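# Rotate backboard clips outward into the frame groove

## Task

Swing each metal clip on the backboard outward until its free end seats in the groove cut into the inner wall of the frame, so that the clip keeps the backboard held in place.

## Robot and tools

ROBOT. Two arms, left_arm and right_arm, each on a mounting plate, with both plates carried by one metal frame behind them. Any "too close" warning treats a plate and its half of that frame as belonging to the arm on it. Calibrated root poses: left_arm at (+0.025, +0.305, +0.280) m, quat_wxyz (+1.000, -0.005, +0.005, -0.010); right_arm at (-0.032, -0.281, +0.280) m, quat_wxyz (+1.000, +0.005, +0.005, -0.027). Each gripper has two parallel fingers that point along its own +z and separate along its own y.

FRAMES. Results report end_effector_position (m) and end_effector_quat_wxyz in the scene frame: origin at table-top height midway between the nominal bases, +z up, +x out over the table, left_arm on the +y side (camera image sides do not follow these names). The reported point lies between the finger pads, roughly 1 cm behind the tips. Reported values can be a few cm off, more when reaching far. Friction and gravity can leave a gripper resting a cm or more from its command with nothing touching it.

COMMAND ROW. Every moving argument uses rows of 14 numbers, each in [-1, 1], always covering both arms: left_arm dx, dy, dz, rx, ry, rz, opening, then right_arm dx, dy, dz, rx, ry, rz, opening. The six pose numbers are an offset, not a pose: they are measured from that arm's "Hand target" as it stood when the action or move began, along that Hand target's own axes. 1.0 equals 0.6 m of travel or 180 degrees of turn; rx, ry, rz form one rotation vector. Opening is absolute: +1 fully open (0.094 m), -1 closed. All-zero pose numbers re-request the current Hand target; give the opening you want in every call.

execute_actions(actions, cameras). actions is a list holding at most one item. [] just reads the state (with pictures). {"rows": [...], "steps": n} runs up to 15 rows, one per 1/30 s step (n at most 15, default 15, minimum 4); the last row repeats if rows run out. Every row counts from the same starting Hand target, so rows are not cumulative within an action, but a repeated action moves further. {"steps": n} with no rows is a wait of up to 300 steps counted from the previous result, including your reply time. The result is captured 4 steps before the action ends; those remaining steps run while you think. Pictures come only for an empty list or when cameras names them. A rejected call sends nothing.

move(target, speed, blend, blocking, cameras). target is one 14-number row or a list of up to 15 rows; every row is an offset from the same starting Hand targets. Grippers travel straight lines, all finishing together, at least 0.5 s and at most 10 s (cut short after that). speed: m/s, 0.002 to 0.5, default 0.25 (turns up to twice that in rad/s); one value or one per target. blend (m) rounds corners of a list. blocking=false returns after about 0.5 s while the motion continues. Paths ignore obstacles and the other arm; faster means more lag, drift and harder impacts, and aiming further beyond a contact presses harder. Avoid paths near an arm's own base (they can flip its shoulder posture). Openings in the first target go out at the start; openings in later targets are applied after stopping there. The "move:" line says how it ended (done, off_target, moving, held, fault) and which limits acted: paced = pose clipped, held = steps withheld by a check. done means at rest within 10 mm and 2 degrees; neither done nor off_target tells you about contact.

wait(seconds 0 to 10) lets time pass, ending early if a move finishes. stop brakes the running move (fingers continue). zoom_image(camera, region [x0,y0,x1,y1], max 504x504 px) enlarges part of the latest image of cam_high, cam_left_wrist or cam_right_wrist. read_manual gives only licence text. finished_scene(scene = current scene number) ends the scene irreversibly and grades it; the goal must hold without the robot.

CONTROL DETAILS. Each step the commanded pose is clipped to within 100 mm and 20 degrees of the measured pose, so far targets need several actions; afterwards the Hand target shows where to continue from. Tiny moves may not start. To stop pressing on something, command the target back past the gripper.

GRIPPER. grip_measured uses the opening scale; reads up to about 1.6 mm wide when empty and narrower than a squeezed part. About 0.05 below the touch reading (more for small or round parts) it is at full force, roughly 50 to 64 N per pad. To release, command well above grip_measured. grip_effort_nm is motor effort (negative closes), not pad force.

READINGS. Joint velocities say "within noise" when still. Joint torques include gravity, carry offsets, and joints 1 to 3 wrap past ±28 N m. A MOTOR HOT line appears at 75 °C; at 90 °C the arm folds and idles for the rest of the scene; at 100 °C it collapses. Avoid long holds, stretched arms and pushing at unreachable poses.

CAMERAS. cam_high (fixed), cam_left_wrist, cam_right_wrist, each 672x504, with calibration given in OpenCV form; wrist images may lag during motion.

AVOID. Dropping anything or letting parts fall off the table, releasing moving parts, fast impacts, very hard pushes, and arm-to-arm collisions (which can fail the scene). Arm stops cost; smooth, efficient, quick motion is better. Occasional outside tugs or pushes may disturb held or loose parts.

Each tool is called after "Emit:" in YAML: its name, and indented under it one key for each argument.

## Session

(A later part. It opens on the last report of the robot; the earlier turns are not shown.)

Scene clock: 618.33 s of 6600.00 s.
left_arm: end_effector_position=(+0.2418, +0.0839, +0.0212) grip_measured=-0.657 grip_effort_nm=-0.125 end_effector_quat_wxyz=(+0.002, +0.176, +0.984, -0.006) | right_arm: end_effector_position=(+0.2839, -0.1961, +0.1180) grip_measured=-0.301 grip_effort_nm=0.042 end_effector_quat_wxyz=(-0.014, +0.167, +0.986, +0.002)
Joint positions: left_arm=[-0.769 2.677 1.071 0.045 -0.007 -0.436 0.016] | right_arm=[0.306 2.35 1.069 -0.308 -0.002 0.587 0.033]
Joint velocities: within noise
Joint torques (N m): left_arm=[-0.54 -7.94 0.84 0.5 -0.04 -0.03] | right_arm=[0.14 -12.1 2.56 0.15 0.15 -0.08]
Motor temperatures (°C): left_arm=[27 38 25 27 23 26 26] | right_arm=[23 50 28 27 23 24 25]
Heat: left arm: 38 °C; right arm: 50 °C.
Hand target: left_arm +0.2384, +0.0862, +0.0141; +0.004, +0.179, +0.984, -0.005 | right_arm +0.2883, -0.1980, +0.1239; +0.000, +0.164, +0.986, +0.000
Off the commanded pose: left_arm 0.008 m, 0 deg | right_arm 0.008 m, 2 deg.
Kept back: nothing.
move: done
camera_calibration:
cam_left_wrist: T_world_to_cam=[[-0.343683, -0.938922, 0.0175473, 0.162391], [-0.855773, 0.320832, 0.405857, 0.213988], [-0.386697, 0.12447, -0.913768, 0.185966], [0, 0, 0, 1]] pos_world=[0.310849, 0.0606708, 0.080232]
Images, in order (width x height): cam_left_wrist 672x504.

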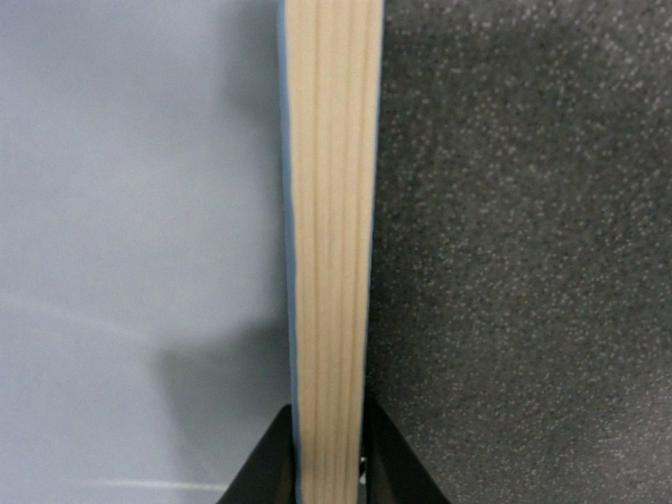

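Emit:
move:
  target: [0.003,0,0,0,0,0,-0.66,0,0,0,0,0,0,-0.3]
  speed: 0.03
  cameras: []

Emit:
move:
  target: [0.002,0,0,0,0,0,-0.66,0,0,0,0,0,0,-0.3]
  speed: 0.03
  cameras: ["cam_left_wrist"]

Emit:
zoom_image:
  camera: "cam_left_wrist"
  region: [300, 390, 450, 504]

Scene clock: 619.27 s of 6600.00 s.
left_arm: end_effector_position=(+0.2415, +0.0842, +0.0209) grip_measured=-0.657 grip_effort_nm=-0.120 end_effector_quat_wxyz=(+0.004, +0.176, +0.984, -0.007) | right_arm: end_effector_position=(+0.2839, -0.1961, +0.1180) grip_measured=-0.301 grip_effort_nm=0.046 end_effector_quat_wxyz=(-0.014, +0.167, +0.986, +0.002)
Joint positions: left_arm=[-0.769 2.677 1.066 0.054 -0.007 -0.436 0.016] | right_arm=[0.306 2.35 1.069 -0.308 -0.002 0.587 0.033]
Joint velocities: within noise
Joint torques (N m): left_arm=[-0.73 -8.02 0.69 0.5 -0.05 -0.06] | right_arm=[0.05 -12.05 2.52 0.19 0.15 -0.06]
Motor temperatures (°C): left_arm=[27 38 25 27 23 26 26] | right_arm=[23 50 28 27 23 24 25]
Heat: left arm: 38 °C; right arm: 50 °C.
Hand target: left_arm +0.2367, +0.0869, +0.0140; +0.004, +0.179, +0.984, -0.005 | right_arm +0.2883, -0.1980, +0.1239; +0.000, +0.164, +0.986, +0.000
Off the commanded pose: left_arm 0.009 m, 0 deg | right_arm 0.008 m, 2 deg.
Kept back: nothing.
move: done
No camera images: "cameras" was empty.

Scene clock: 619.97 s of 6600.00 s.
left_arm: end_effector_position=(+0.2413, +0.0844, +0.0207) grip_measured=-0.657 grip_effort_nm=-0.125 end_effector_quat_wxyz=(+0.005, +0.176, +0.984, -0.007) | right_arm: end_effector_position=(+0.2839, -0.1961, +0.1180) grip_measured=-0.301 grip_effort_nm=0.042 end_effector_quat_wxyz=(-0.014, +0.167, +0.986, +0.002)
Joint positions: left_arm=[-0.769 2.677 1.063 0.06 -0.007 -0.436 0.016] | right_arm=[0.306 2.35 1.069 -0.308 -0.002 0.587 0.033]
Joint velocities: within noise
Joint torques (N m): left_arm=[-0.87 -8.08 0.54 0.48 -0.05 -0.07] | right_arm=[0.2 -12.14 2.59 0.16 0.13 -0.06]
Motor temperatures (°C): left_arm=[27 38 25 27 23 26 26] | right_arm=[23 50 28 27 23 24 25]
Heat: left arm: 38 °C; right arm: 50 °C.
Hand target: left_arm +0.2355, +0.0873, +0.0140; +0.004, +0.179, +0.984, -0.005 | right_arm +0.2883, -0.1980, +0.1239; +0.000, +0.164, +0.986, +0.000
Off the commanded pose: left_arm 0.009 m, 0 deg | right_arm 0.008 m, 2 deg.
Kept back: nothing.
move: done
camera_calibration:
cam_left_wrist: T_world_to_cam=[[-0.343685, -0.938872, 0.0199767, 0.162616], [-0.857424, 0.322404, 0.401099, 0.213974], [-0.383021, 0.120723, -0.915817, 0.184832], [0, 0, 0, 1]] pos_world=[0.310149, 0.0613758, 0.0801988]
Images, in order (width x height): cam_left_wrist 672x504.

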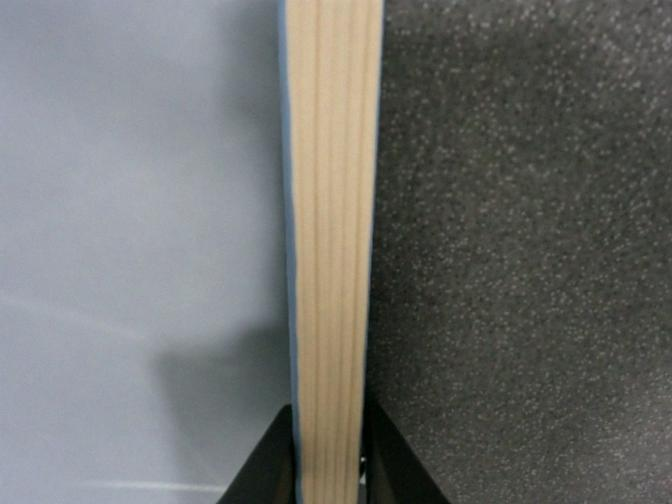

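Scaled by 3.360 from the camera's 672x504 image, which has a finer 960x720 frame.

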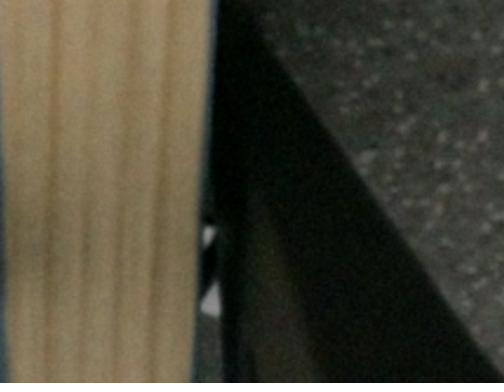

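Emit:
move:
  target: [-0.002,0,-0.0055,0,0,0,-0.66,0,0,0,0,0,0,-0.3]
  speed: 0.03
  cameras: ["cam_left_wrist"]

Emit:
zoom_image:
  camera: "cam_left_wrist"
  region: [300, 390, 450, 504]

Scene clock: 620.90 s of 6600.00 s.
left_arm: end_effector_position=(+0.2412, +0.0844, +0.0207) grip_measured=-0.657 grip_effort_nm=-0.120 end_effector_quat_wxyz=(+0.005, +0.176, +0.984, -0.007) | right_arm: end_effector_position=(+0.2839, -0.1961, +0.1180) grip_measured=-0.301 grip_effort_nm=0.037 end_effector_quat_wxyz=(-0.014, +0.167, +0.986, +0.002)
Joint positions: left_arm=[-0.769 2.677 1.062 0.06 -0.007 -0.436 0.016] | right_arm=[0.306 2.35 1.069 -0.308 -0.002 0.587 0.033]
Joint velocities: within noise
Joint torques (N m): left_arm=[-0.75 -9.09 0.44 0.39 -0.04 -0.06] | right_arm=[0.12 -12.01 2.59 0.18 0.17 -0.08]
Motor temperatures (°C): left_arm=[27 38 25 27 23 26 26] | right_arm=[23 50 28 27 23 24 25]
Heat: left arm: 38 °C; right arm: 50 °C.
Hand target: left_arm +0.2366, +0.0869, +0.0173; +0.004, +0.179, +0.984, -0.005 | right_arm +0.2883, -0.1980, +0.1239; +0.000, +0.164, +0.986, +0.000
Off the commanded pose: left_arm 0.006 m, 0 deg | right_arm 0.008 m, 2 deg.
Kept back: nothing.
move: done
camera_calibration:
cam_left_wrist: T_world_to_cam=[[-0.343685, -0.938872, 0.0199767, 0.162656], [-0.857424, 0.322404, 0.401099, 0.213903], [-0.383021, 0.120723, -0.915817, 0.184781], [0, 0, 0, 1]] pos_world=[0.310083, 0.0614426, 0.08018]
Images, in order (width x height): cam_left_wrist 672x504.

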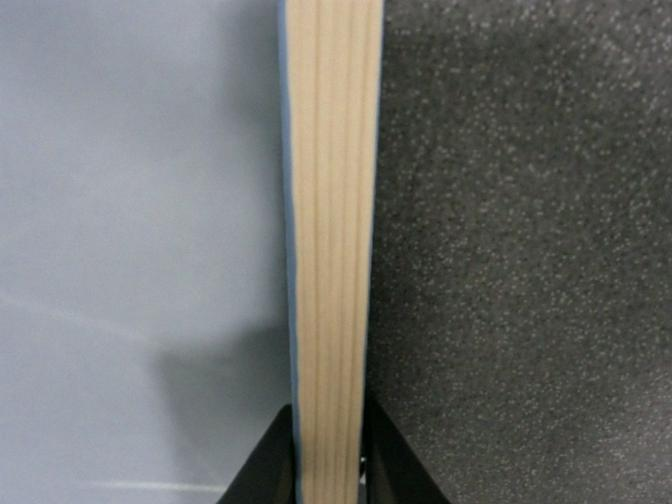

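Scaled by 3.360 from the camera's 672x504 image, which has a finer 960x720 frame.

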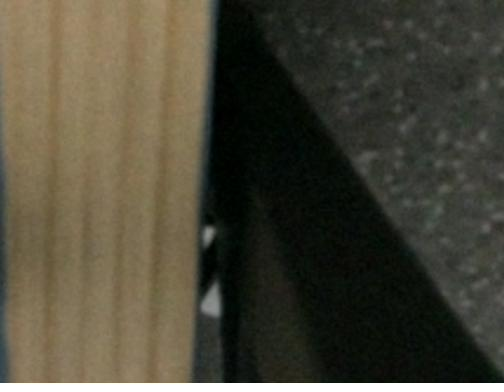

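Emit:
move:
  target: [0,0,-0.006,0,0,0,-0.66,0,0,0,0,0,0,-0.3]
  speed: 0.03
  cameras: ["cam_left_wrist"]

Emit:
zoom_image:
  camera: "cam_left_wrist"
  region: [300, 390, 450, 504]

Scene clock: 621.83 s of 6600.00 s.
left_arm: end_effector_position=(+0.2413, +0.0844, +0.0209) grip_measured=-0.657 grip_effort_nm=-0.120 end_effector_quat_wxyz=(+0.007, +0.176, +0.984, -0.009) | right_arm: end_effector_position=(+0.2839, -0.1961, +0.1180) grip_measured=-0.301 grip_effort_nm=0.037 end_effector_quat_wxyz=(-0.014, +0.167, +0.986, +0.002)
Joint positions: left_arm=[-0.769 2.676 1.057 0.068 -0.007 -0.436 0.016] | right_arm=[0.306 2.35 1.069 -0.308 -0.002 0.587 0.033]
Joint velocities: within noise
Joint torques (N m): left_arm=[-0.76 -10.14 0.27 0.27 -0.05 -0.04] | right_arm=[0.08 -12.11 2.39 0.15 0.17 -0.06]
Motor temperatures (°C): left_arm=[27 38 24 27 23 26 26] | right_arm=[23 50 28 27 23 24 25]
Heat: left arm: 38 °C; right arm: 50 °C.
Hand target: left_arm +0.2367, +0.0868, +0.0210; +0.005, +0.179, +0.984, -0.005 | right_arm +0.2883, -0.1980, +0.1239; +0.000, +0.164, +0.986, +0.000
Off the commanded pose: left_arm 0.005 m, 1 deg | right_arm 0.008 m, 2 deg.
Kept back: nothing.
move: done
camera_calibration:
cam_left_wrist: T_world_to_cam=[[-0.343693, -0.938826, 0.0219201, 0.162566], [-0.858731, 0.323647, 0.397283, 0.214198], [-0.380074, 0.11772, -0.917434, 0.18459], [0, 0, 0, 1]] pos_world=[0.30997, 0.0615664, 0.0806885]
Images, in order (width x height): cam_left_wrist 672x504.

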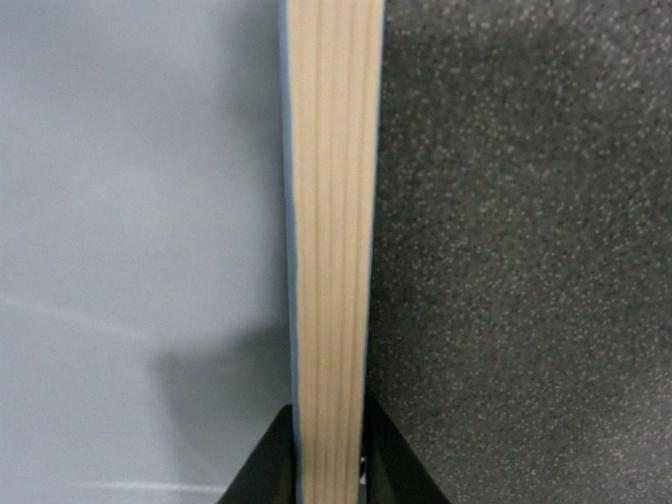

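Scaled by 3.360 from the camera's 672x504 image, which has a finer 960x720 frame.

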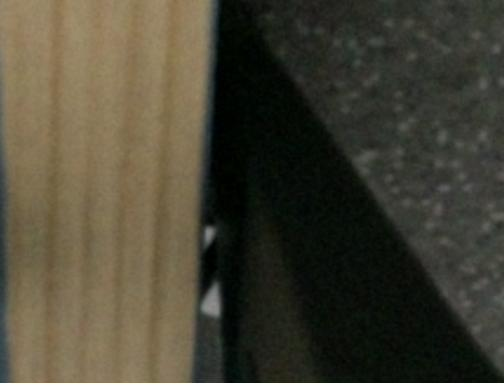

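Emit:
move:
  target: [0.003,0,-0.002,0,0,0,-0.66,0,0,0,0,0,0,-0.3]
  speed: 0.03
  cameras: ["cam_left_wrist"]

Emit:
zoom_image:
  camera: "cam_left_wrist"
  region: [300, 390, 450, 504]

Emit:
move:
  target: [0.003,0,-0.002,0,0,0,-0.66,0,0,0,0,0,0,-0.3]
  speed: 0.03
  cameras: ["cam_left_wrist"]

Emit:
zoom_image:
  camera: "cam_left_wrist"
  region: [300, 390, 450, 504]

Scene clock: 622.80 s of 6600.00 s.
left_arm: end_effector_position=(+0.2406, +0.0842, +0.0209) grip_measured=-0.657 grip_effort_nm=-0.120 end_effector_quat_wxyz=(+0.009, +0.177, +0.984, -0.010) | right_arm: end_effector_position=(+0.2839, -0.1961, +0.1180) grip_measured=-0.301 grip_effort_nm=0.042 end_effector_quat_wxyz=(-0.014, +0.167, +0.986, +0.002)
Joint positions: left_arm=[-0.771 2.675 1.049 0.081 -0.007 -0.436 0.016] | right_arm=[0.306 2.35 1.069 -0.308 -0.002 0.587 0.033]
Joint velocities: within noise
Joint torques (N m): left_arm=[-0.81 -10.48 0.2 0.19 -0.05 -0.08] | right_arm=[0.06 -12.16 2.63 0.21 0.13 -0.05]
Motor temperatures (°C): left_arm=[27 38 24 27 23 26 26] | right_arm=[23 50 28 27 23 24 25]
Heat: left arm: 38 °C; right arm: 50 °C.
Hand target: left_arm +0.2348, +0.0877, +0.0221; +0.004, +0.179, +0.984, -0.004 | right_arm +0.2883, -0.1980, +0.1239; +0.000, +0.164, +0.986, +0.000
Off the commanded pose: left_arm 0.007 m, 1 deg | right_arm 0.008 m, 2 deg.
Kept back: nothing.
move: done
camera_calibration:
cam_left_wrist: T_world_to_cam=[[-0.345505, -0.938097, 0.0245214, 0.162528], [-0.85984, 0.326933, 0.392161, 0.213741], [-0.375901, 0.114409, -0.91957, 0.183627], [0, 0, 0, 1]] pos_world=[0.308962, 0.0615792, 0.0810515]
Images, in order (width x height): cam_left_wrist 672x504.

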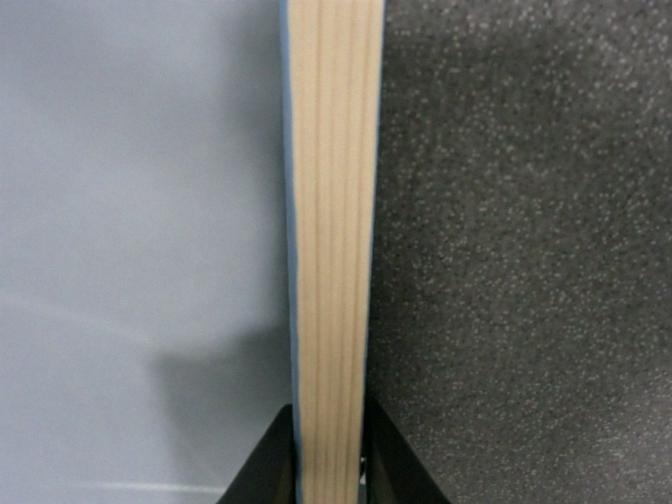

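Scaled by 3.360 from the camera's 672x504 image, which has a finer 960x720 frame.

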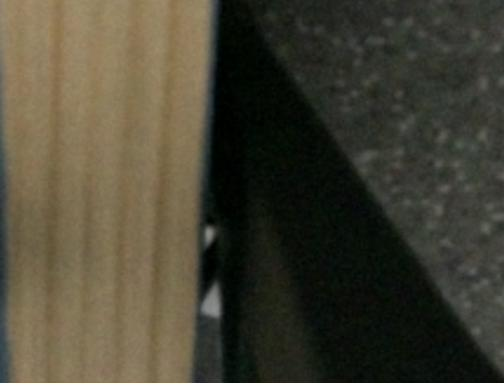

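Scene clock: 623.50 s of 6600.00 s.
left_arm: end_effector_position=(+0.2381, +0.0853, +0.0210) grip_measured=-0.657 grip_effort_nm=-0.120 end_effector_quat_wxyz=(+0.008, +0.179, +0.984, -0.010) | right_arm: end_effector_position=(+0.2839, -0.1961, +0.1180) grip_measured=-0.301 grip_effort_nm=0.046 end_effector_quat_wxyz=(-0.014, +0.167, +0.986, +0.002)
Joint positions: left_arm=[-0.775 2.673 1.04 0.087 -0.007 -0.436 0.016] | right_arm=[0.306 2.35 1.069 -0.308 -0.002 0.587 0.033]
Joint velocities: within noise
Joint torques (N m): left_arm=[-0.77 -10.81 0.13 0.17 -0.05 -0.11] | right_arm=[-0.14 -12.08 2.44 0.18 0.15 -0.06]
Motor temperatures (°C): left_arm=[27 38 24 27 23 26 26] | right_arm=[23 50 28 27 23 24 25]
Heat: left arm: 38 °C; right arm: 50 °C.
Hand target: left_arm +0.2333, +0.0880, +0.0234; +0.005, +0.179, +0.984, -0.005 | right_arm +0.2883, -0.1980, +0.1239; +0.000, +0.164, +0.986, +0.000
Off the commanded pose: left_arm 0.006 m, 1 deg | right_arm 0.008 m, 2 deg.
Kept back: nothing.
move: done
camera_calibration:
cam_left_wrist: T_world_to_cam=[[-0.348718, -0.936923, 0.0238924, 0.163312], [-0.858299, 0.329486, 0.393397, 0.210601], [-0.376455, 0.116678, -0.919058, 0.182594], [0, 0, 0, 1]] pos_world=[0.306447, 0.0623156, 0.0810625]
Images, in order (width x height): cam_left_wrist 672x504.

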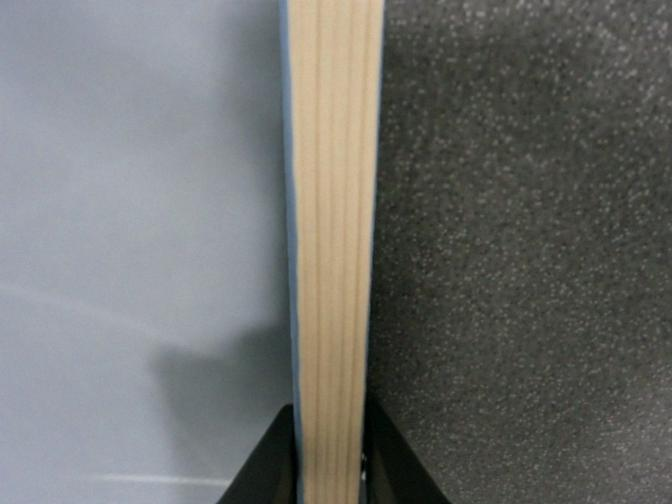

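Scaled by 3.360 from the camera's 672x504 image, which has a finer 960x720 frame.

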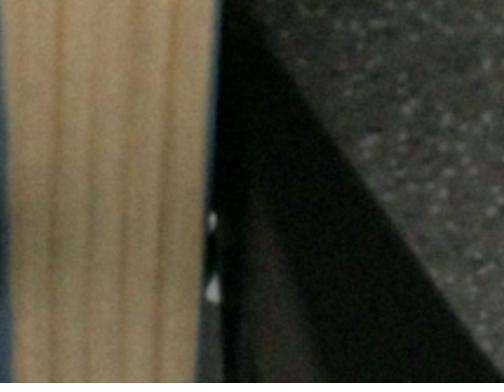

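Emit:
move:
  target:
    - [0,0,0,0,0,0,-0.3,0,0,0,0,0,0,-0.3]
    - [0,0,-0.03,0,0,0,-0.3,0,0,0,0,0,0,-0.3]
    - [-0.02,0,-0.08,0,0,0,-0.3,0,0,0,0,0,0,-0.3]
  speed: 0.08
  cameras: ["cam_left_wrist"]

Emit:
zoom_image:
  camera: "cam_left_wrist"
  region: [280, 340, 430, 460]

Scene clock: 625.60 s of 6600.00 s.
left_arm: end_effector_position=(+0.2411, +0.0845, +0.0653) grip_measured=-0.303 grip_effort_nm=0.164 end_effector_quat_wxyz=(+0.002, +0.178, +0.984, -0.004) | right_arm: end_effector_position=(+0.2839, -0.1961, +0.1180) grip_measured=-0.301 grip_effort_nm=0.042 end_effector_quat_wxyz=(-0.014, +0.167, +0.986, +0.002)
Joint positions: left_arm=[-0.773 2.508 0.996 -0.051 -0.01 -0.436 0.033] | right_arm=[0.306 2.35 1.069 -0.308 -0.002 0.587 0.033]
Joint velocities: within noise
Joint torques (N m): left_arm=[0.25 -11.73 1.52 0.11 -0.02 0.03] | right_arm=[0.1 -11.97 2.55 0.17 0.18 -0.06]
Motor temperatures (°C): left_arm=[27 38 24 27 23 26 26] | right_arm=[23 50 28 27 23 24 25]
Heat: left arm: 38 °C; right arm: 50 °C.
Hand target: left_arm +0.2441, +0.0845, +0.0715; +0.004, +0.179, +0.984, -0.005 | right_arm +0.2883, -0.1980, +0.1239; +0.000, +0.164, +0.986, +0.000
Off the commanded pose: left_arm 0.007 m, 0 deg | right_arm 0.008 m, 2 deg.
Kept back: nothing.
move: done
camera_calibration:
cam_left_wrist: T_world_to_cam=[[-0.346915, -0.937784, 0.0145222, 0.162853], [-0.854687, 0.322475, 0.406842, 0.194828], [-0.386213, 0.128728, -0.913383, 0.225421], [0, 0, 0, 1]] pos_world=[0.310074, 0.0608762, 0.124267]
Images, in order (width x height): cam_left_wrist 672x504.

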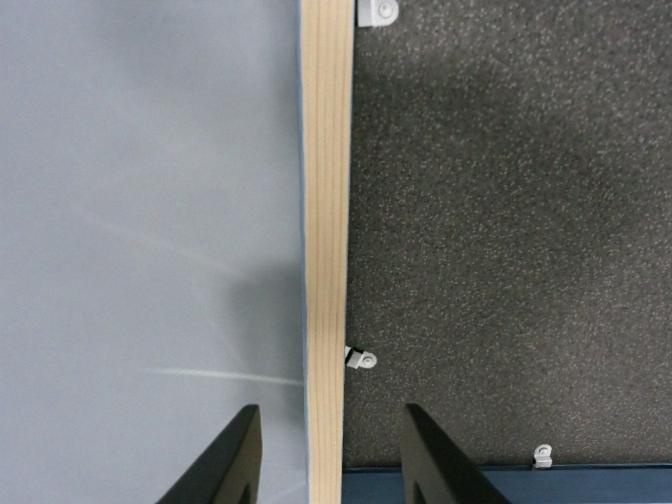

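Scaled by 3.360 from the camera's 672x504 image, which has a finer 960x720 frame.

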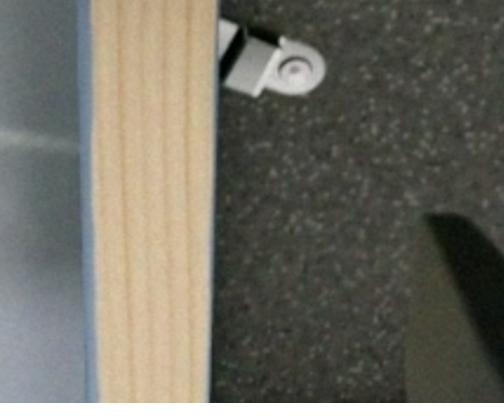

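Emit:
move:
  target: [0.13,0,-0.01,0,0,0,-0.3,0,0,0,0,0,0,-0.3]
  speed: 0.15
  cameras: ["cam_left_wrist"]

Scene clock: 627.10 s of 6600.00 s.
left_arm: end_effector_position=(+0.1658, +0.1189, +0.0721) grip_measured=-0.303 grip_effort_nm=0.168 end_effector_quat_wxyz=(-0.009, +0.182, +0.983, +0.005) | right_arm: end_effector_position=(+0.2839, -0.1961, +0.1180) grip_measured=-0.301 grip_effort_nm=0.046 end_effector_quat_wxyz=(-0.014, +0.167, +0.986, +0.002)
Joint positions: left_arm=[-0.9 2.426 0.692 0.141 -0.01 -0.554 0.033] | right_arm=[0.306 2.35 1.069 -0.308 -0.002 0.587 0.033]
Joint velocities: within noise
Joint torques (N m): left_arm=[-0.34 -9.88 0.32 0.31 -0.04 -0.12] | right_arm=[0.18 -12.08 2.56 0.18 0.12 -0.06]
Motor temperatures (°C): left_arm=[27 38 24 27 23 26 26] | right_arm=[23 50 28 27 23 24 25]
Heat: left arm: 38 °C; right arm: 50 °C.
Hand target: left_arm +0.1711, +0.1119, +0.0767; +0.005, +0.179, +0.984, -0.005 | right_arm +0.2883, -0.1980, +0.1239; +0.000, +0.164, +0.986, +0.000
Off the commanded pose: left_arm 0.010 m, 2 deg | right_arm 0.008 m, 2 deg.
Kept back: nothing.
move: done
camera_calibration:
cam_left_wrist: T_world_to_cam=[[-0.355715, -0.934595, 0.000192698, 0.170959], [-0.844094, 0.321358, 0.429225, 0.113394], [-0.401213, 0.152519, -0.903198, 0.19706], [0, 0, 0, 1]] pos_world=[0.235591, 0.0932824, 0.12928]
Images, in order (width x height): cam_left_wrist 672x504.

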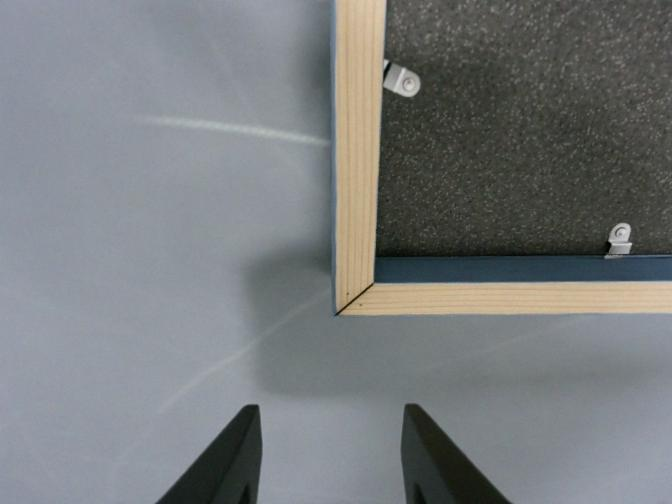

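Emit:
zoom_image:
  camera: "cam_left_wrist"
  region: [340, 20, 460, 140]

Scaled by 4.200 from the camera's 672x504 image, which has a finer 960x720 frame.

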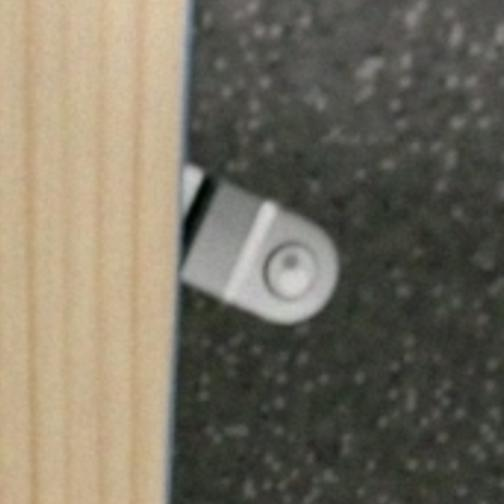

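Emit:
move:
  target:
    - [-0.128,0.002,0.08,0,0,0,-0.1,0,0,0,0,0,0,-0.3]
    - [-0.128,0.002,0.0993,0,0,0,-0.1,0,0,0,0,0,0,-0.3]
  speed: 0.1
  cameras: ["cam_left_wrist","cam_right_wrist","cam_high"]

Emit:
zoom_image:
  camera: "cam_left_wrist"
  region: [300, 390, 450, 504]

Scene clock: 630.80 s of 6600.00 s.
left_arm: end_effector_position=(+0.2439, +0.0835, +0.0211) grip_measured=-0.103 grip_effort_nm=0.168 end_effector_quat_wxyz=(+0.008, +0.176, +0.984, -0.008) | right_arm: end_effector_position=(+0.2839, -0.1961, +0.1180) grip_measured=-0.301 grip_effort_nm=0.042 end_effector_quat_wxyz=(-0.014, +0.167, +0.986, +0.002)
Joint positions: left_arm=[-0.767 2.677 1.065 0.063 -0.01 -0.433 0.042] | right_arm=[0.306 2.35 1.069 -0.308 -0.002 0.587 0.033]
Joint velocities: within noise
Joint torques (N m): left_arm=[0.09 -8.75 2.14 0.17 -0.02 0.05] | right_arm=[0.13 -12.08 2.43 0.19 0.16 -0.05]
Motor temperatures (°C): left_arm=[27 38 24 27 23 26 26] | right_arm=[23 50 28 27 23 24 25]
Heat: left arm: 38 °C; right arm: 50 °C.
Hand target: left_arm +0.2438, +0.0855, +0.0178; +0.004, +0.179, +0.984, -0.005 | right_arm +0.2883, -0.1980, +0.1239; +0.000, +0.164, +0.986, +0.000
Off the commanded pose: left_arm 0.004 m, 1 deg | right_arm 0.008 m, 2 deg.
Kept back: nothing.
move: done
camera_calibration:
cam_left_wrist: T_world_to_cam=[[-0.343328, -0.938986, 0.020762, 0.162598], [-0.860169, 0.323232, 0.394501, 0.217087], [-0.377142, 0.117584, -0.918661, 0.185164], [0, 0, 0, 1]] pos_world=[0.312389, 0.0607351, 0.0810862]
cam_right_wrist: T_world_to_cam=[[-0.324638, -0.945835, -0.00262543, -0.0919744], [-0.837997, 0.286335, 0.464515, 0.276254], [-0.438602, 0.152999, -0.885562, 0.34456], [0, 0, 0, 1]] pos_world=[0.352766, -0.218811, 0.176564]

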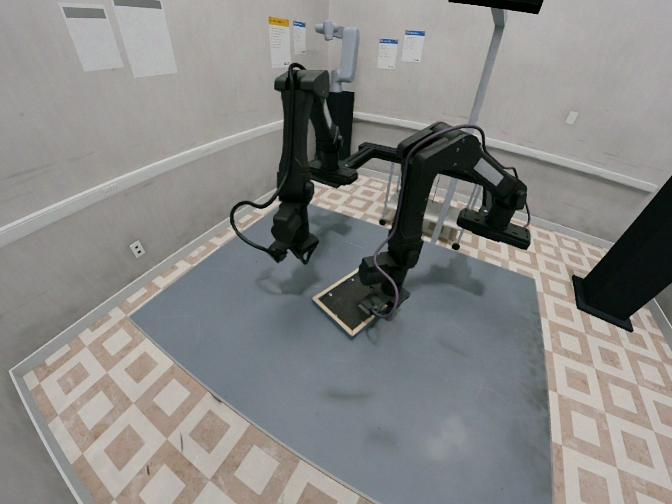

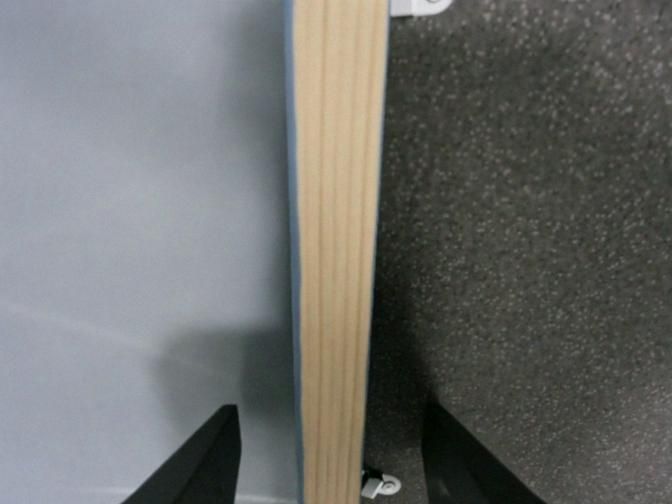

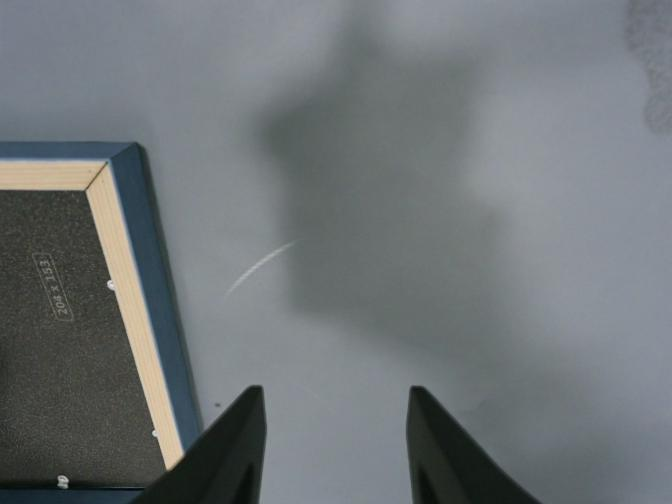

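Scaled by 3.360 from the camera's 672x504 image, which has a finer 960x720 frame.

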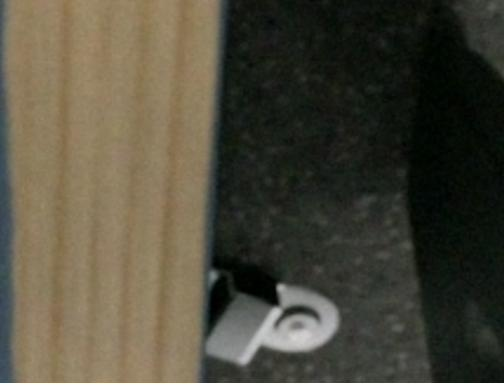

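Emit:
move:
  target: [0,0,0,0,0,0,-0.1,0,0.15,0,0,0,0,-0.3]
  speed: 0.15
  cameras: ["cam_right_wrist"]

Scene clock: 632.40 s of 6600.00 s.
left_arm: end_effector_position=(+0.2439, +0.0835, +0.0211) grip_measured=-0.103 grip_effort_nm=0.164 end_effector_quat_wxyz=(+0.008, +0.176, +0.984, -0.008) | right_arm: end_effector_position=(+0.3212, -0.1083, +0.1332) grip_measured=-0.301 grip_effort_nm=0.037 end_effector_quat_wxyz=(+0.010, +0.161, +0.987, +0.014)
Joint positions: left_arm=[-0.767 2.677 1.065 0.063 -0.01 -0.433 0.042] | right_arm=[0.501 2.422 1.333 -0.446 0.001 0.771 0.033]
Joint velocities: within noise
Joint torques (N m): left_arm=[0.09 -8.83 2.14 0.18 -0.02 0.03] | right_arm=[-0.09 -8.98 6.01 -0.02 0.14 0.04]
Motor temperatures (°C): left_arm=[27 38 24 27 23 26 26] | right_arm=[23 50 28 27 23 24 25]
Heat: left arm: 38 °C; right arm: 50 °C.
Hand target: left_arm +0.2438, +0.0855, +0.0178; +0.004, +0.179, +0.984, -0.005 | right_arm +0.3176, -0.1128, +0.1239; +0.000, +0.164, +0.986, +0.000
Off the commanded pose: left_arm 0.004 m, 1 deg | right_arm 0.011 m, 2 deg.
Kept back: nothing.
move: off_target (right_arm)
camera_calibration:
cam_right_wrist: T_world_to_cam=[[-0.312841, -0.949152, -0.0352317, 0.00340732], [-0.863961, 0.268959, 0.425714, 0.286925], [-0.394591, 0.163619, -0.904172, 0.350466], [0, 0, 0, 1]] pos_world=[0.387249, -0.13128, 0.194854]
Images, in order (width x height): cam_right_wrist 672x504.

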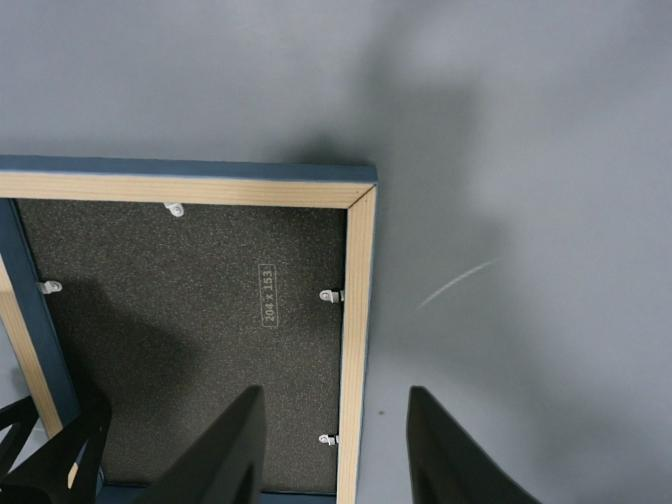

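Emit:
zoom_image:
  camera: "cam_right_wrist"
  region: [0, 380, 140, 504]

Scaled by 3.600 from the camera's 672x504 image, which has a finer 960x720 frame.

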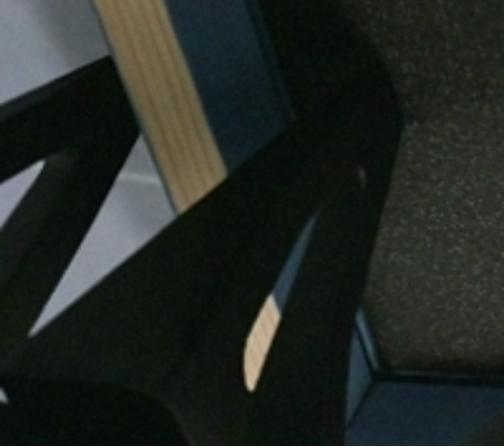

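Emit:
move:
  target:
    - [0,0,-0.02,0,0,0,-0.1,0,-0.1,0,0,0,0,-0.3]
    - [0.003,0,-0.02,0,0,0,-0.1,0,-0.1,0,0,0,0,-0.3]
    - [0.002,0,0,0,0,0,-0.1,0,-0.1,0,0,0,0,-0.3]
  speed: 0.1
  cameras: ["cam_left_wrist"]

Emit:
zoom_image:
  camera: "cam_left_wrist"
  region: [300, 390, 450, 504]

Scene clock: 636.17 s of 6600.00 s.
left_arm: end_effector_position=(+0.2413, +0.0862, +0.0221) grip_measured=-0.103 grip_effort_nm=0.164 end_effector_quat_wxyz=(+0.003, +0.176, +0.984, -0.005) | right_arm: end_effector_position=(+0.2926, -0.1680, +0.1175) grip_measured=-0.301 grip_effort_nm=0.042 end_effector_quat_wxyz=(-0.015, +0.166, +0.986, -0.002)
Joint positions: left_arm=[-0.767 2.672 1.061 0.05 -0.01 -0.432 0.042] | right_arm=[0.381 2.389 1.156 -0.36 0.002 0.661 0.033]
Joint velocities: within noise
Joint torques (N m): left_arm=[-0.05 -8.46 2.1 0.3 -0.03 0.02] | right_arm=[-0.13 -12.79 2.69 0.12 0.11 -0.09]
Motor temperatures (°C): left_arm=[27 38 24 27 23 26 26] | right_arm=[23 49 28 27 23 24 25]
Heat: left arm: 38 °C; right arm: 49 °C.
Hand target: left_arm +0.2428, +0.0858, +0.0179; +0.005, +0.179, +0.984, -0.005 | right_arm +0.2980, -0.1697, +0.1239; +0.000, +0.164, +0.986, +0.000
Off the commanded pose: left_arm 0.005 m, 0 deg | right_arm 0.009 m, 2 deg.
Kept back: nothing.
move: done
camera_calibration:
cam_left_wrist: T_world_to_cam=[[-0.344405, -0.938697, 0.0152736, 0.164538], [-0.856087, 0.32069, 0.405305, 0.21253], [-0.385356, 0.126513, -0.914054, 0.185904], [0, 0, 0, 1]] pos_world=[0.310251, 0.0627756, 0.0812737]
Images, in order (width x height): cam_left_wrist 672x504.

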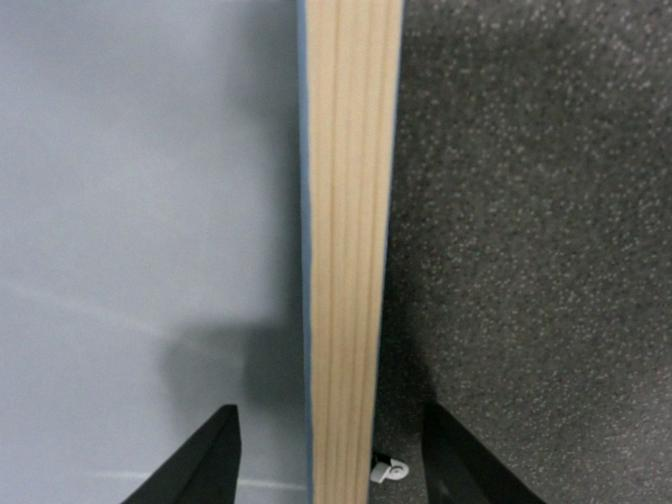

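Scaled by 3.360 from the camera's 672x504 image, which has a finer 960x720 frame.

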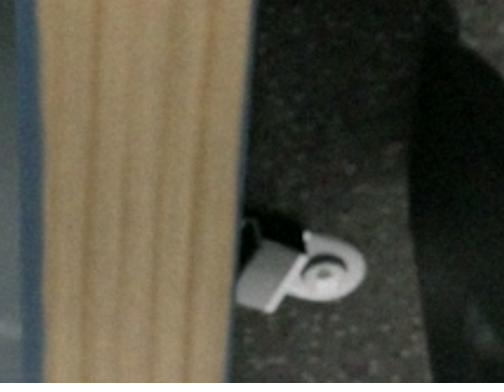

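Emit:
move:
  target:
    - [0,0,-0.02,0,0,0,-0.1,0,0,0,0,0,0,-0.3]
    - [-0.012,0,-0.02,0,0,0,-0.1,0,0,0,0,0,0,-0.3]
    - [-0.004,-0.001,-0.02,0,0,0,-0.1,0,0,0,0,0,0,-0.3]
    - [-0.004,-0.001,0.002,0,0,0,-0.1,0,0,0,0,0,0,-0.3]
  speed: 0.08
  cameras: ["cam_left_wrist"]

Emit:
zoom_image:
  camera: "cam_left_wrist"
  region: [300, 390, 450, 504]

Scene clock: 637.37 s of 6600.00 s.
left_arm: end_effector_position=(+0.2433, +0.0851, +0.0213) grip_measured=-0.103 grip_effort_nm=0.168 end_effector_quat_wxyz=(+0.002, +0.177, +0.984, -0.004) | right_arm: end_effector_position=(+0.2931, -0.1678, +0.1175) grip_measured=-0.301 grip_effort_nm=0.042 end_effector_quat_wxyz=(-0.014, +0.165, +0.986, -0.001)
Joint positions: left_arm=[-0.764 2.677 1.075 0.04 -0.01 -0.429 0.042] | right_arm=[0.381 2.389 1.156 -0.358 0.002 0.66 0.033]
Joint velocities: within noise
Joint torques (N m): left_arm=[-0.09 -8.49 2.11 0.33 -0.02 0] | right_arm=[-0.03 -12.52 2.71 0.14 0.13 -0.05]
Motor temperatures (°C): left_arm=[27 38 24 27 23 26 26] | right_arm=[23 49 28 27 23 24 25]
Heat: left arm: 38 °C; right arm: 49 °C.
Hand target: left_arm +0.2447, +0.0845, +0.0167; +0.004, +0.179, +0.984, -0.005 | right_arm +0.2981, -0.1696, +0.1239; +0.000, +0.164, +0.986, +0.000
Off the commanded pose: left_arm 0.005 m, 0 deg | right_arm 0.008 m, 2 deg.
Kept back: nothing.
move: done
camera_calibration:
cam_left_wrist: T_world_to_cam=[[-0.345126, -0.938445, 0.0144401, 0.164417], [-0.855289, 0.320805, 0.406896, 0.21475], [-0.386482, 0.12808, -0.91336, 0.186193], [0, 0, 0, 1]] pos_world=[0.312378, 0.0615555, 0.0803061]
Images, in order (width x height): cam_left_wrist 672x504.

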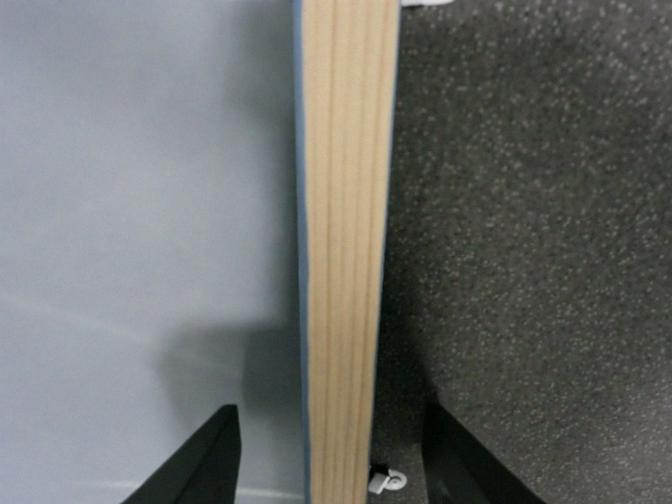

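Scaled by 3.360 from the camera's 672x504 image, which has a finer 960x720 frame.

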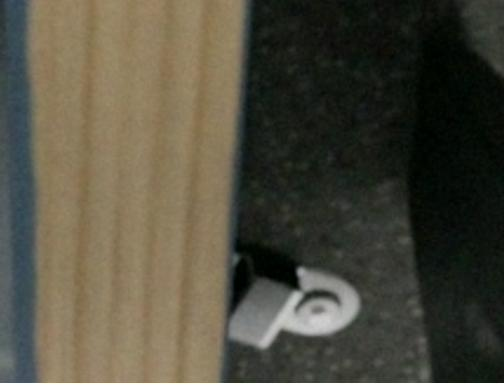

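Emit:
move:
  target:
    - [0.0025,0,0,0,0,0,-0.45,0,0,0,0,0,0,-0.3]
    - [0.0025,0,0,0,0,0,-0.62,0,0,0,0,0,0,-0.3]
    - [0.0025,0,0,0,0,0,-0.76,0,0,0,0,0,0,-0.3]
  speed: 0.05
  cameras: []

Emit:
move:
  target: [0,0,0,0,0,0,-0.4,0,0,0,0,0,0,-0.3]
  speed: 0.05
  cameras: ["cam_left_wrist"]

Emit:
zoom_image:
  camera: "cam_left_wrist"
  region: [300, 390, 450, 504]

Scene clock: 640.77 s of 6600.00 s.
left_arm: end_effector_position=(+0.2438, +0.0842, +0.0213) grip_measured=-0.751 grip_effort_nm=-0.994 end_effector_quat_wxyz=(+0.003, +0.177, +0.984, -0.006) | right_arm: end_effector_position=(+0.2932, -0.1678, +0.1175) grip_measured=-0.301 grip_effort_nm=0.046 end_effector_quat_wxyz=(-0.014, +0.165, +0.986, -0.001)
Joint positions: left_arm=[-0.764 2.677 1.075 0.043 -0.008 -0.429 0.012] | right_arm=[0.381 2.389 1.156 -0.358 0.002 0.66 0.033]
Joint velocities: within noise
Joint torques (N m): left_arm=[-0.25 -8.55 1.63 0.34 -0.04 -0.01] | right_arm=[-0.14 -12.67 2.74 0.19 0.1 -0.07]
Motor temperatures (°C): left_arm=[27 38 24 27 23 26 26] | right_arm=[23 48 28 27 23 24 25]
Heat: left arm: 38 °C; right arm: 48 °C.
Hand target: left_arm +0.2433, +0.0850, +0.0167; +0.004, +0.179, +0.984, -0.005 | right_arm +0.2981, -0.1696, +0.1239; +0.000, +0.164, +0.986, +0.000
Off the commanded pose: left_arm 0.005 m, 0 deg | right_arm 0.008 m, 2 deg.
Kept back: nothing.
move: done
No camera images: "cameras" was empty.

Scene clock: 641.47 s of 6600.00 s.
left_arm: end_effector_position=(+0.2440, +0.0844, +0.0213) grip_measured=-0.403 grip_effort_nm=0.168 end_effector_quat_wxyz=(+0.004, +0.177, +0.984, -0.005) | right_arm: end_effector_position=(+0.2932, -0.1678, +0.1175) grip_measured=-0.301 grip_effort_nm=0.046 end_effector_quat_wxyz=(-0.014, +0.165, +0.986, -0.001)
Joint positions: left_arm=[-0.764 2.677 1.075 0.043 -0.009 -0.429 0.028] | right_arm=[0.381 2.389 1.156 -0.358 0.002 0.66 0.033]
Joint velocities: within noise
Joint torques (N m): left_arm=[-0.27 -8.54 1.62 0.34 -0.03 -0.02] | right_arm=[-0.13 -12.66 2.81 0.16 0.13 -0.06]
Motor temperatures (°C): left_arm=[27 38 24 27 23 26 26] | right_arm=[23 48 28 27 23 24 25]
Heat: left arm: 38 °C; right arm: 48 °C.
Hand target: left_arm +0.2433, +0.0850, +0.0167; +0.004, +0.179, +0.984, -0.005 | right_arm +0.2981, -0.1696, +0.1239; +0.000, +0.164, +0.986, +0.000
Off the commanded pose: left_arm 0.005 m, 0 deg | right_arm 0.008 m, 2 deg.
Kept back: nothing.
move: done
camera_calibration:
cam_left_wrist: T_world_to_cam=[[-0.345117, -0.938416, 0.0163838, 0.163912], [-0.85629, 0.321965, 0.403864, 0.215721], [-0.384267, 0.125351, -0.914672, 0.186252], [0, 0, 0, 1]] pos_world=[0.312859, 0.0610161, 0.0805523]
Images, in order (width x height): cam_left_wrist 672x504.

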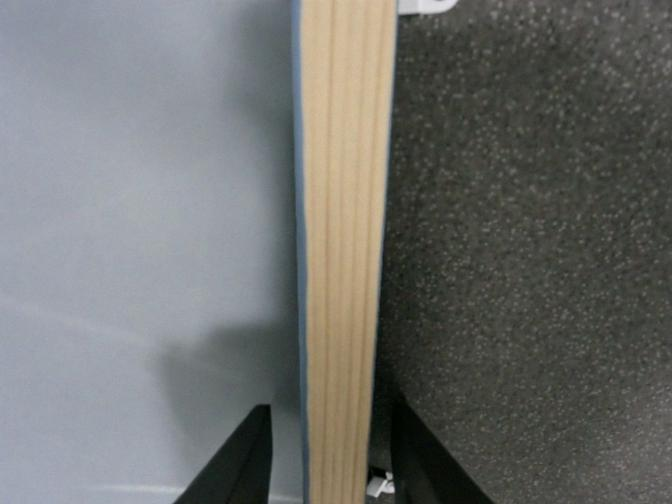

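Scaled by 3.360 from the camera's 672x504 image, which has a finer 960x720 frame.

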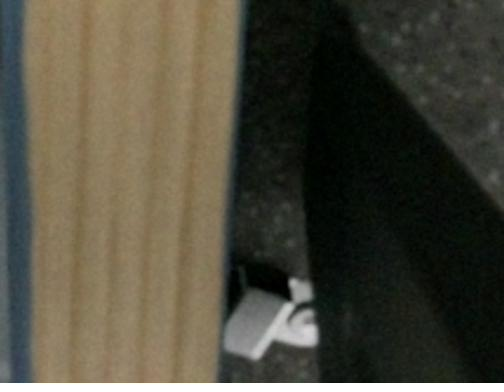

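Emit:
move:
  target:
    - [0,0,-0.02,0,0,0,-0.1,0,0,0,0,0,0,-0.3]
    - [-0.012,0,-0.02,0,0,0,-0.1,0,0,0,0,0,0,-0.3]
    - [-0.0013,0,-0.02,0,0,0,-0.1,0,0,0,0,0,0,-0.3]
    - [-0.0013,0,0,0,0,0,-0.1,0,0,0,0,0,0,-0.3]
  speed: 0.08
  cameras: ["cam_left_wrist"]

Emit:
zoom_image:
  camera: "cam_left_wrist"
  region: [300, 390, 450, 504]

Scene clock: 643.37 s of 6600.00 s.
left_arm: end_effector_position=(+0.2410, +0.0873, +0.0214) grip_measured=-0.103 grip_effort_nm=0.168 end_effector_quat_wxyz=(-0.001, +0.177, +0.984, -0.002) | right_arm: end_effector_position=(+0.2932, -0.1678, +0.1175) grip_measured=-0.301 grip_effort_nm=0.046 end_effector_quat_wxyz=(-0.014, +0.165, +0.986, -0.001)
Joint positions: left_arm=[-0.764 2.676 1.067 0.039 -0.009 -0.428 0.042] | right_arm=[0.381 2.389 1.156 -0.358 0.002 0.66 0.033]
Joint velocities: within noise
Joint torques (N m): left_arm=[-0.17 -8.29 2.37 0.33 -0.02 -0.01] | right_arm=[-0.2 -12.63 2.71 0.18 0.15 -0.04]
Motor temperatures (°C): left_arm=[27 38 24 27 23 26 26] | right_arm=[23 48 28 27 23 24 25]
Heat: left arm: 38 °C; right arm: 48 °C.
Hand target: left_arm +0.2440, +0.0848, +0.0167; +0.004, +0.179, +0.984, -0.004 | right_arm +0.2980, -0.1697, +0.1239; +0.000, +0.164, +0.986, +0.000
Off the commanded pose: left_arm 0.006 m, 1 deg | right_arm 0.008 m, 2 deg.
Kept back: nothing.
move: done
camera_calibration:
cam_left_wrist: T_world_to_cam=[[-0.346221, -0.938075, 0.0120714, 0.16598], [-0.852906, 0.320094, 0.412421, 0.211403], [-0.390746, 0.132493, -0.910913, 0.185658], [0, 0, 0, 1]] pos_world=[0.310318, 0.0634341, 0.0799272]
Images, in order (width x height): cam_left_wrist 672x504.

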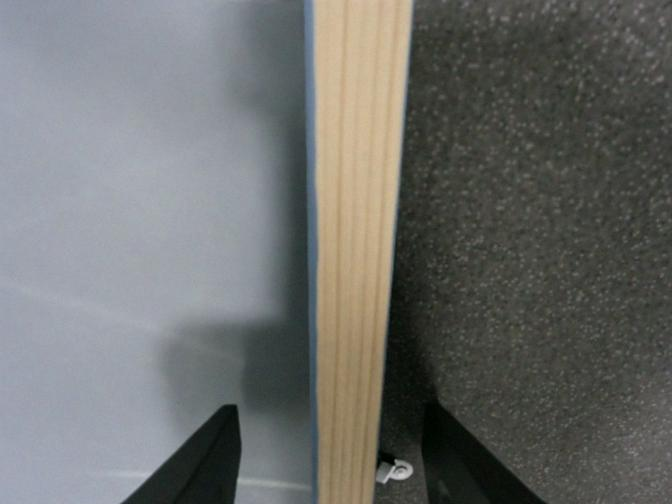

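Scaled by 3.360 from the camera's 672x504 image, which has a finer 960x720 frame.

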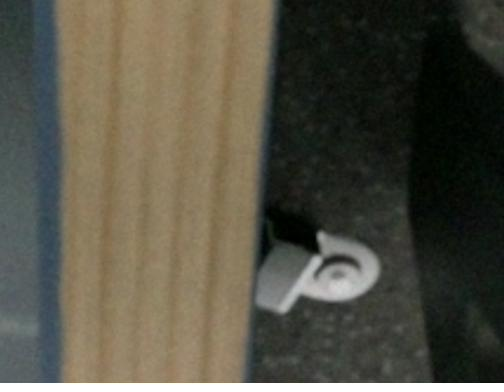

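Emit:
move:
  target:
    - [0,0,-0.02,0,0,0,-0.1,0,0,0,0,0,0,-0.3]
    - [-0.006,-0.004,-0.02,0,0,0,-0.1,0,0,0,0,0,0,-0.3]
    - [-0.006,-0.004,-0.002,0,0,0,-0.1,0,0,0,0,0,0,-0.3]
    - [-0.006,-0.004,-0.002,0,0,0,-0.45,0,0,0,0,0,0,-0.3]
    - [-0.006,-0.004,-0.002,0,0,0,-0.66,0,0,0,0,0,0,-0.3]
  speed: 0.08
  cameras: ["cam_left_wrist"]

Emit:
zoom_image:
  camera: "cam_left_wrist"
  region: [300, 390, 450, 504]

Scene clock: 646.30 s of 6600.00 s.
left_arm: end_effector_position=(+0.2485, +0.0805, +0.0226) grip_measured=-0.657 grip_effort_nm=-0.129 end_effector_quat_wxyz=(+0.007, +0.177, +0.984, -0.006) | right_arm: end_effector_position=(+0.2932, -0.1678, +0.1175) grip_measured=-0.301 grip_effort_nm=0.032 end_effector_quat_wxyz=(-0.014, +0.165, +0.986, -0.001)
Joint positions: left_arm=[-0.764 2.676 1.09 0.034 -0.012 -0.428 0.016] | right_arm=[0.381 2.389 1.156 -0.358 0.002 0.659 0.033]
Joint velocities: within noise
Joint torques (N m): left_arm=[-0.35 -8.57 2.04 0.26 0 -0.03] | right_arm=[-0.16 -12.56 2.7 0.17 0.1 -0.04]
Motor temperatures (°C): left_arm=[27 38 24 27 23 26 26] | right_arm=[23 48 28 27 23 24 25]
Heat: left arm: 38 °C; right arm: 48 °C.
Hand target: left_arm +0.2466, +0.0812, +0.0179; +0.004, +0.179, +0.984, -0.004 | right_arm +0.2980, -0.1697, +0.1239; +0.000, +0.164, +0.986, +0.000
Off the commanded pose: left_arm 0.005 m, 0 deg | right_arm 0.008 m, 2 deg.
Kept back: nothing.
move: done
camera_calibration:
cam_left_wrist: T_world_to_cam=[[-0.346176, -0.938013, 0.0171346, 0.162063], [-0.858889, 0.324217, 0.396476, 0.22096], [-0.377455, 0.122533, -0.917885, 0.188299], [0, 0, 0, 1]] pos_world=[0.316957, 0.0573055, 0.0824546]
Images, in order (width x height): cam_left_wrist 672x504.

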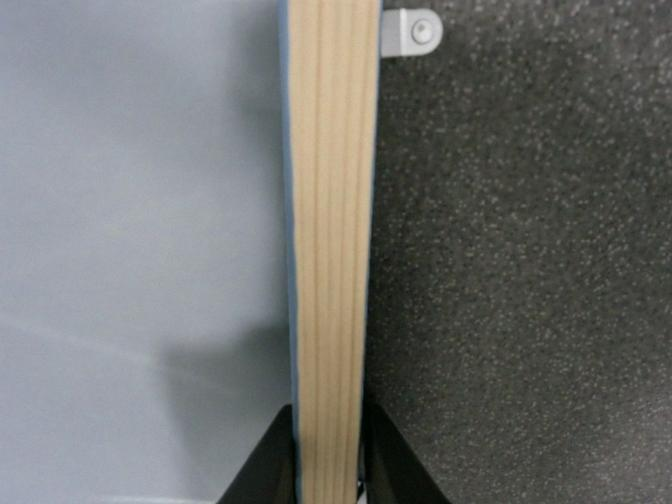

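Scaled by 3.360 from the camera's 672x504 image, which has a finer 960x720 frame.

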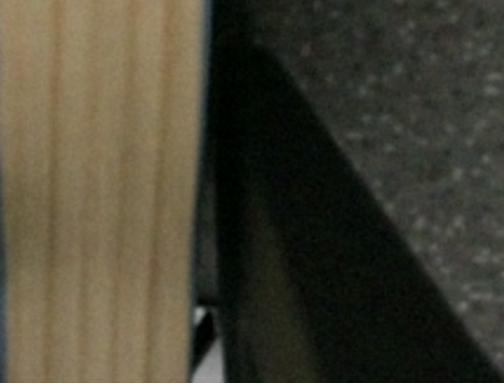

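Emit:
move:
  target:
    - [0,0,0.003,0,0,0,-0.66,0,0,0,0,0,0,-0.3]
    - [0.007,0,0.003,0,0,0,-0.66,0,0,0,0,0,0,-0.3]
  speed: 0.03
  cameras: ["cam_left_wrist"]

Emit:
zoom_image:
  camera: "cam_left_wrist"
  region: [300, 390, 450, 504]

Scene clock: 647.23 s of 6600.00 s.
left_arm: end_effector_position=(+0.2476, +0.0814, +0.0214) grip_measured=-0.657 grip_effort_nm=-0.125 end_effector_quat_wxyz=(+0.006, +0.177, +0.984, -0.005) | right_arm: end_effector_position=(+0.2932, -0.1678, +0.1175) grip_measured=-0.301 grip_effort_nm=0.042 end_effector_quat_wxyz=(-0.014, +0.165, +0.986, -0.001)
Joint positions: left_arm=[-0.764 2.68 1.09 0.035 -0.012 -0.428 0.016] | right_arm=[0.381 2.389 1.156 -0.358 0.002 0.659 0.033]
Joint velocities: within noise
Joint torques (N m): left_arm=[-0.8 -8.59 1.03 0.4 0 -0.08] | right_arm=[-0.16 -12.7 2.62 0.18 0.14 -0.03]
Motor temperatures (°C): left_arm=[27 38 24 27 23 26 26] | right_arm=[23 48 28 27 23 24 25]
Heat: left arm: 38 °C; right arm: 48 °C.
Hand target: left_arm +0.2427, +0.0826, +0.0161; +0.005, +0.179, +0.984, -0.005 | right_arm +0.2980, -0.1697, +0.1239; +0.000, +0.164, +0.986, +0.000
Off the commanded pose: left_arm 0.007 m, 0 deg | right_arm 0.008 m, 2 deg.
Kept back: nothing.
move: done
camera_calibration:
cam_left_wrist: T_world_to_cam=[[-0.346179, -0.938034, 0.0158599, 0.16264], [-0.858016, 0.323396, 0.399028, 0.220157], [-0.379431, 0.124527, -0.916802, 0.187005], [0, 0, 0, 1]] pos_world=[0.316156, 0.0580767, 0.0810181]
Images, in order (width x height): cam_left_wrist 672x504.

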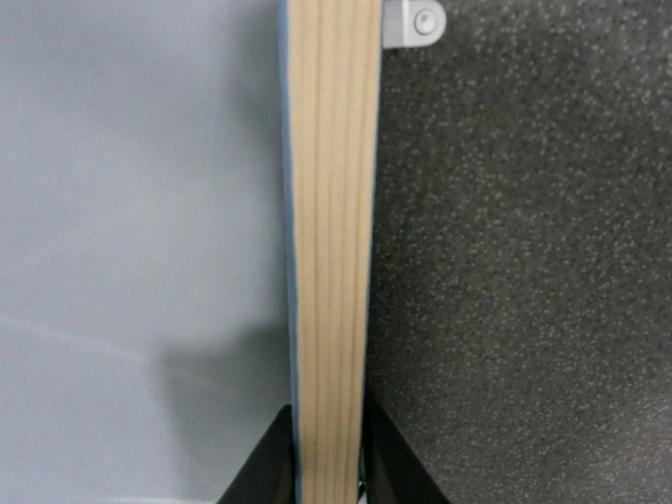

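Scaled by 3.360 from the camera's 672x504 image, which has a finer 960x720 frame.

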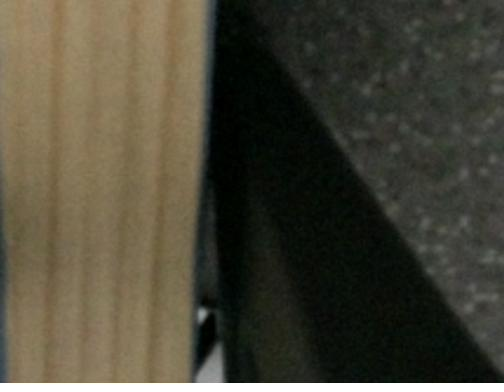

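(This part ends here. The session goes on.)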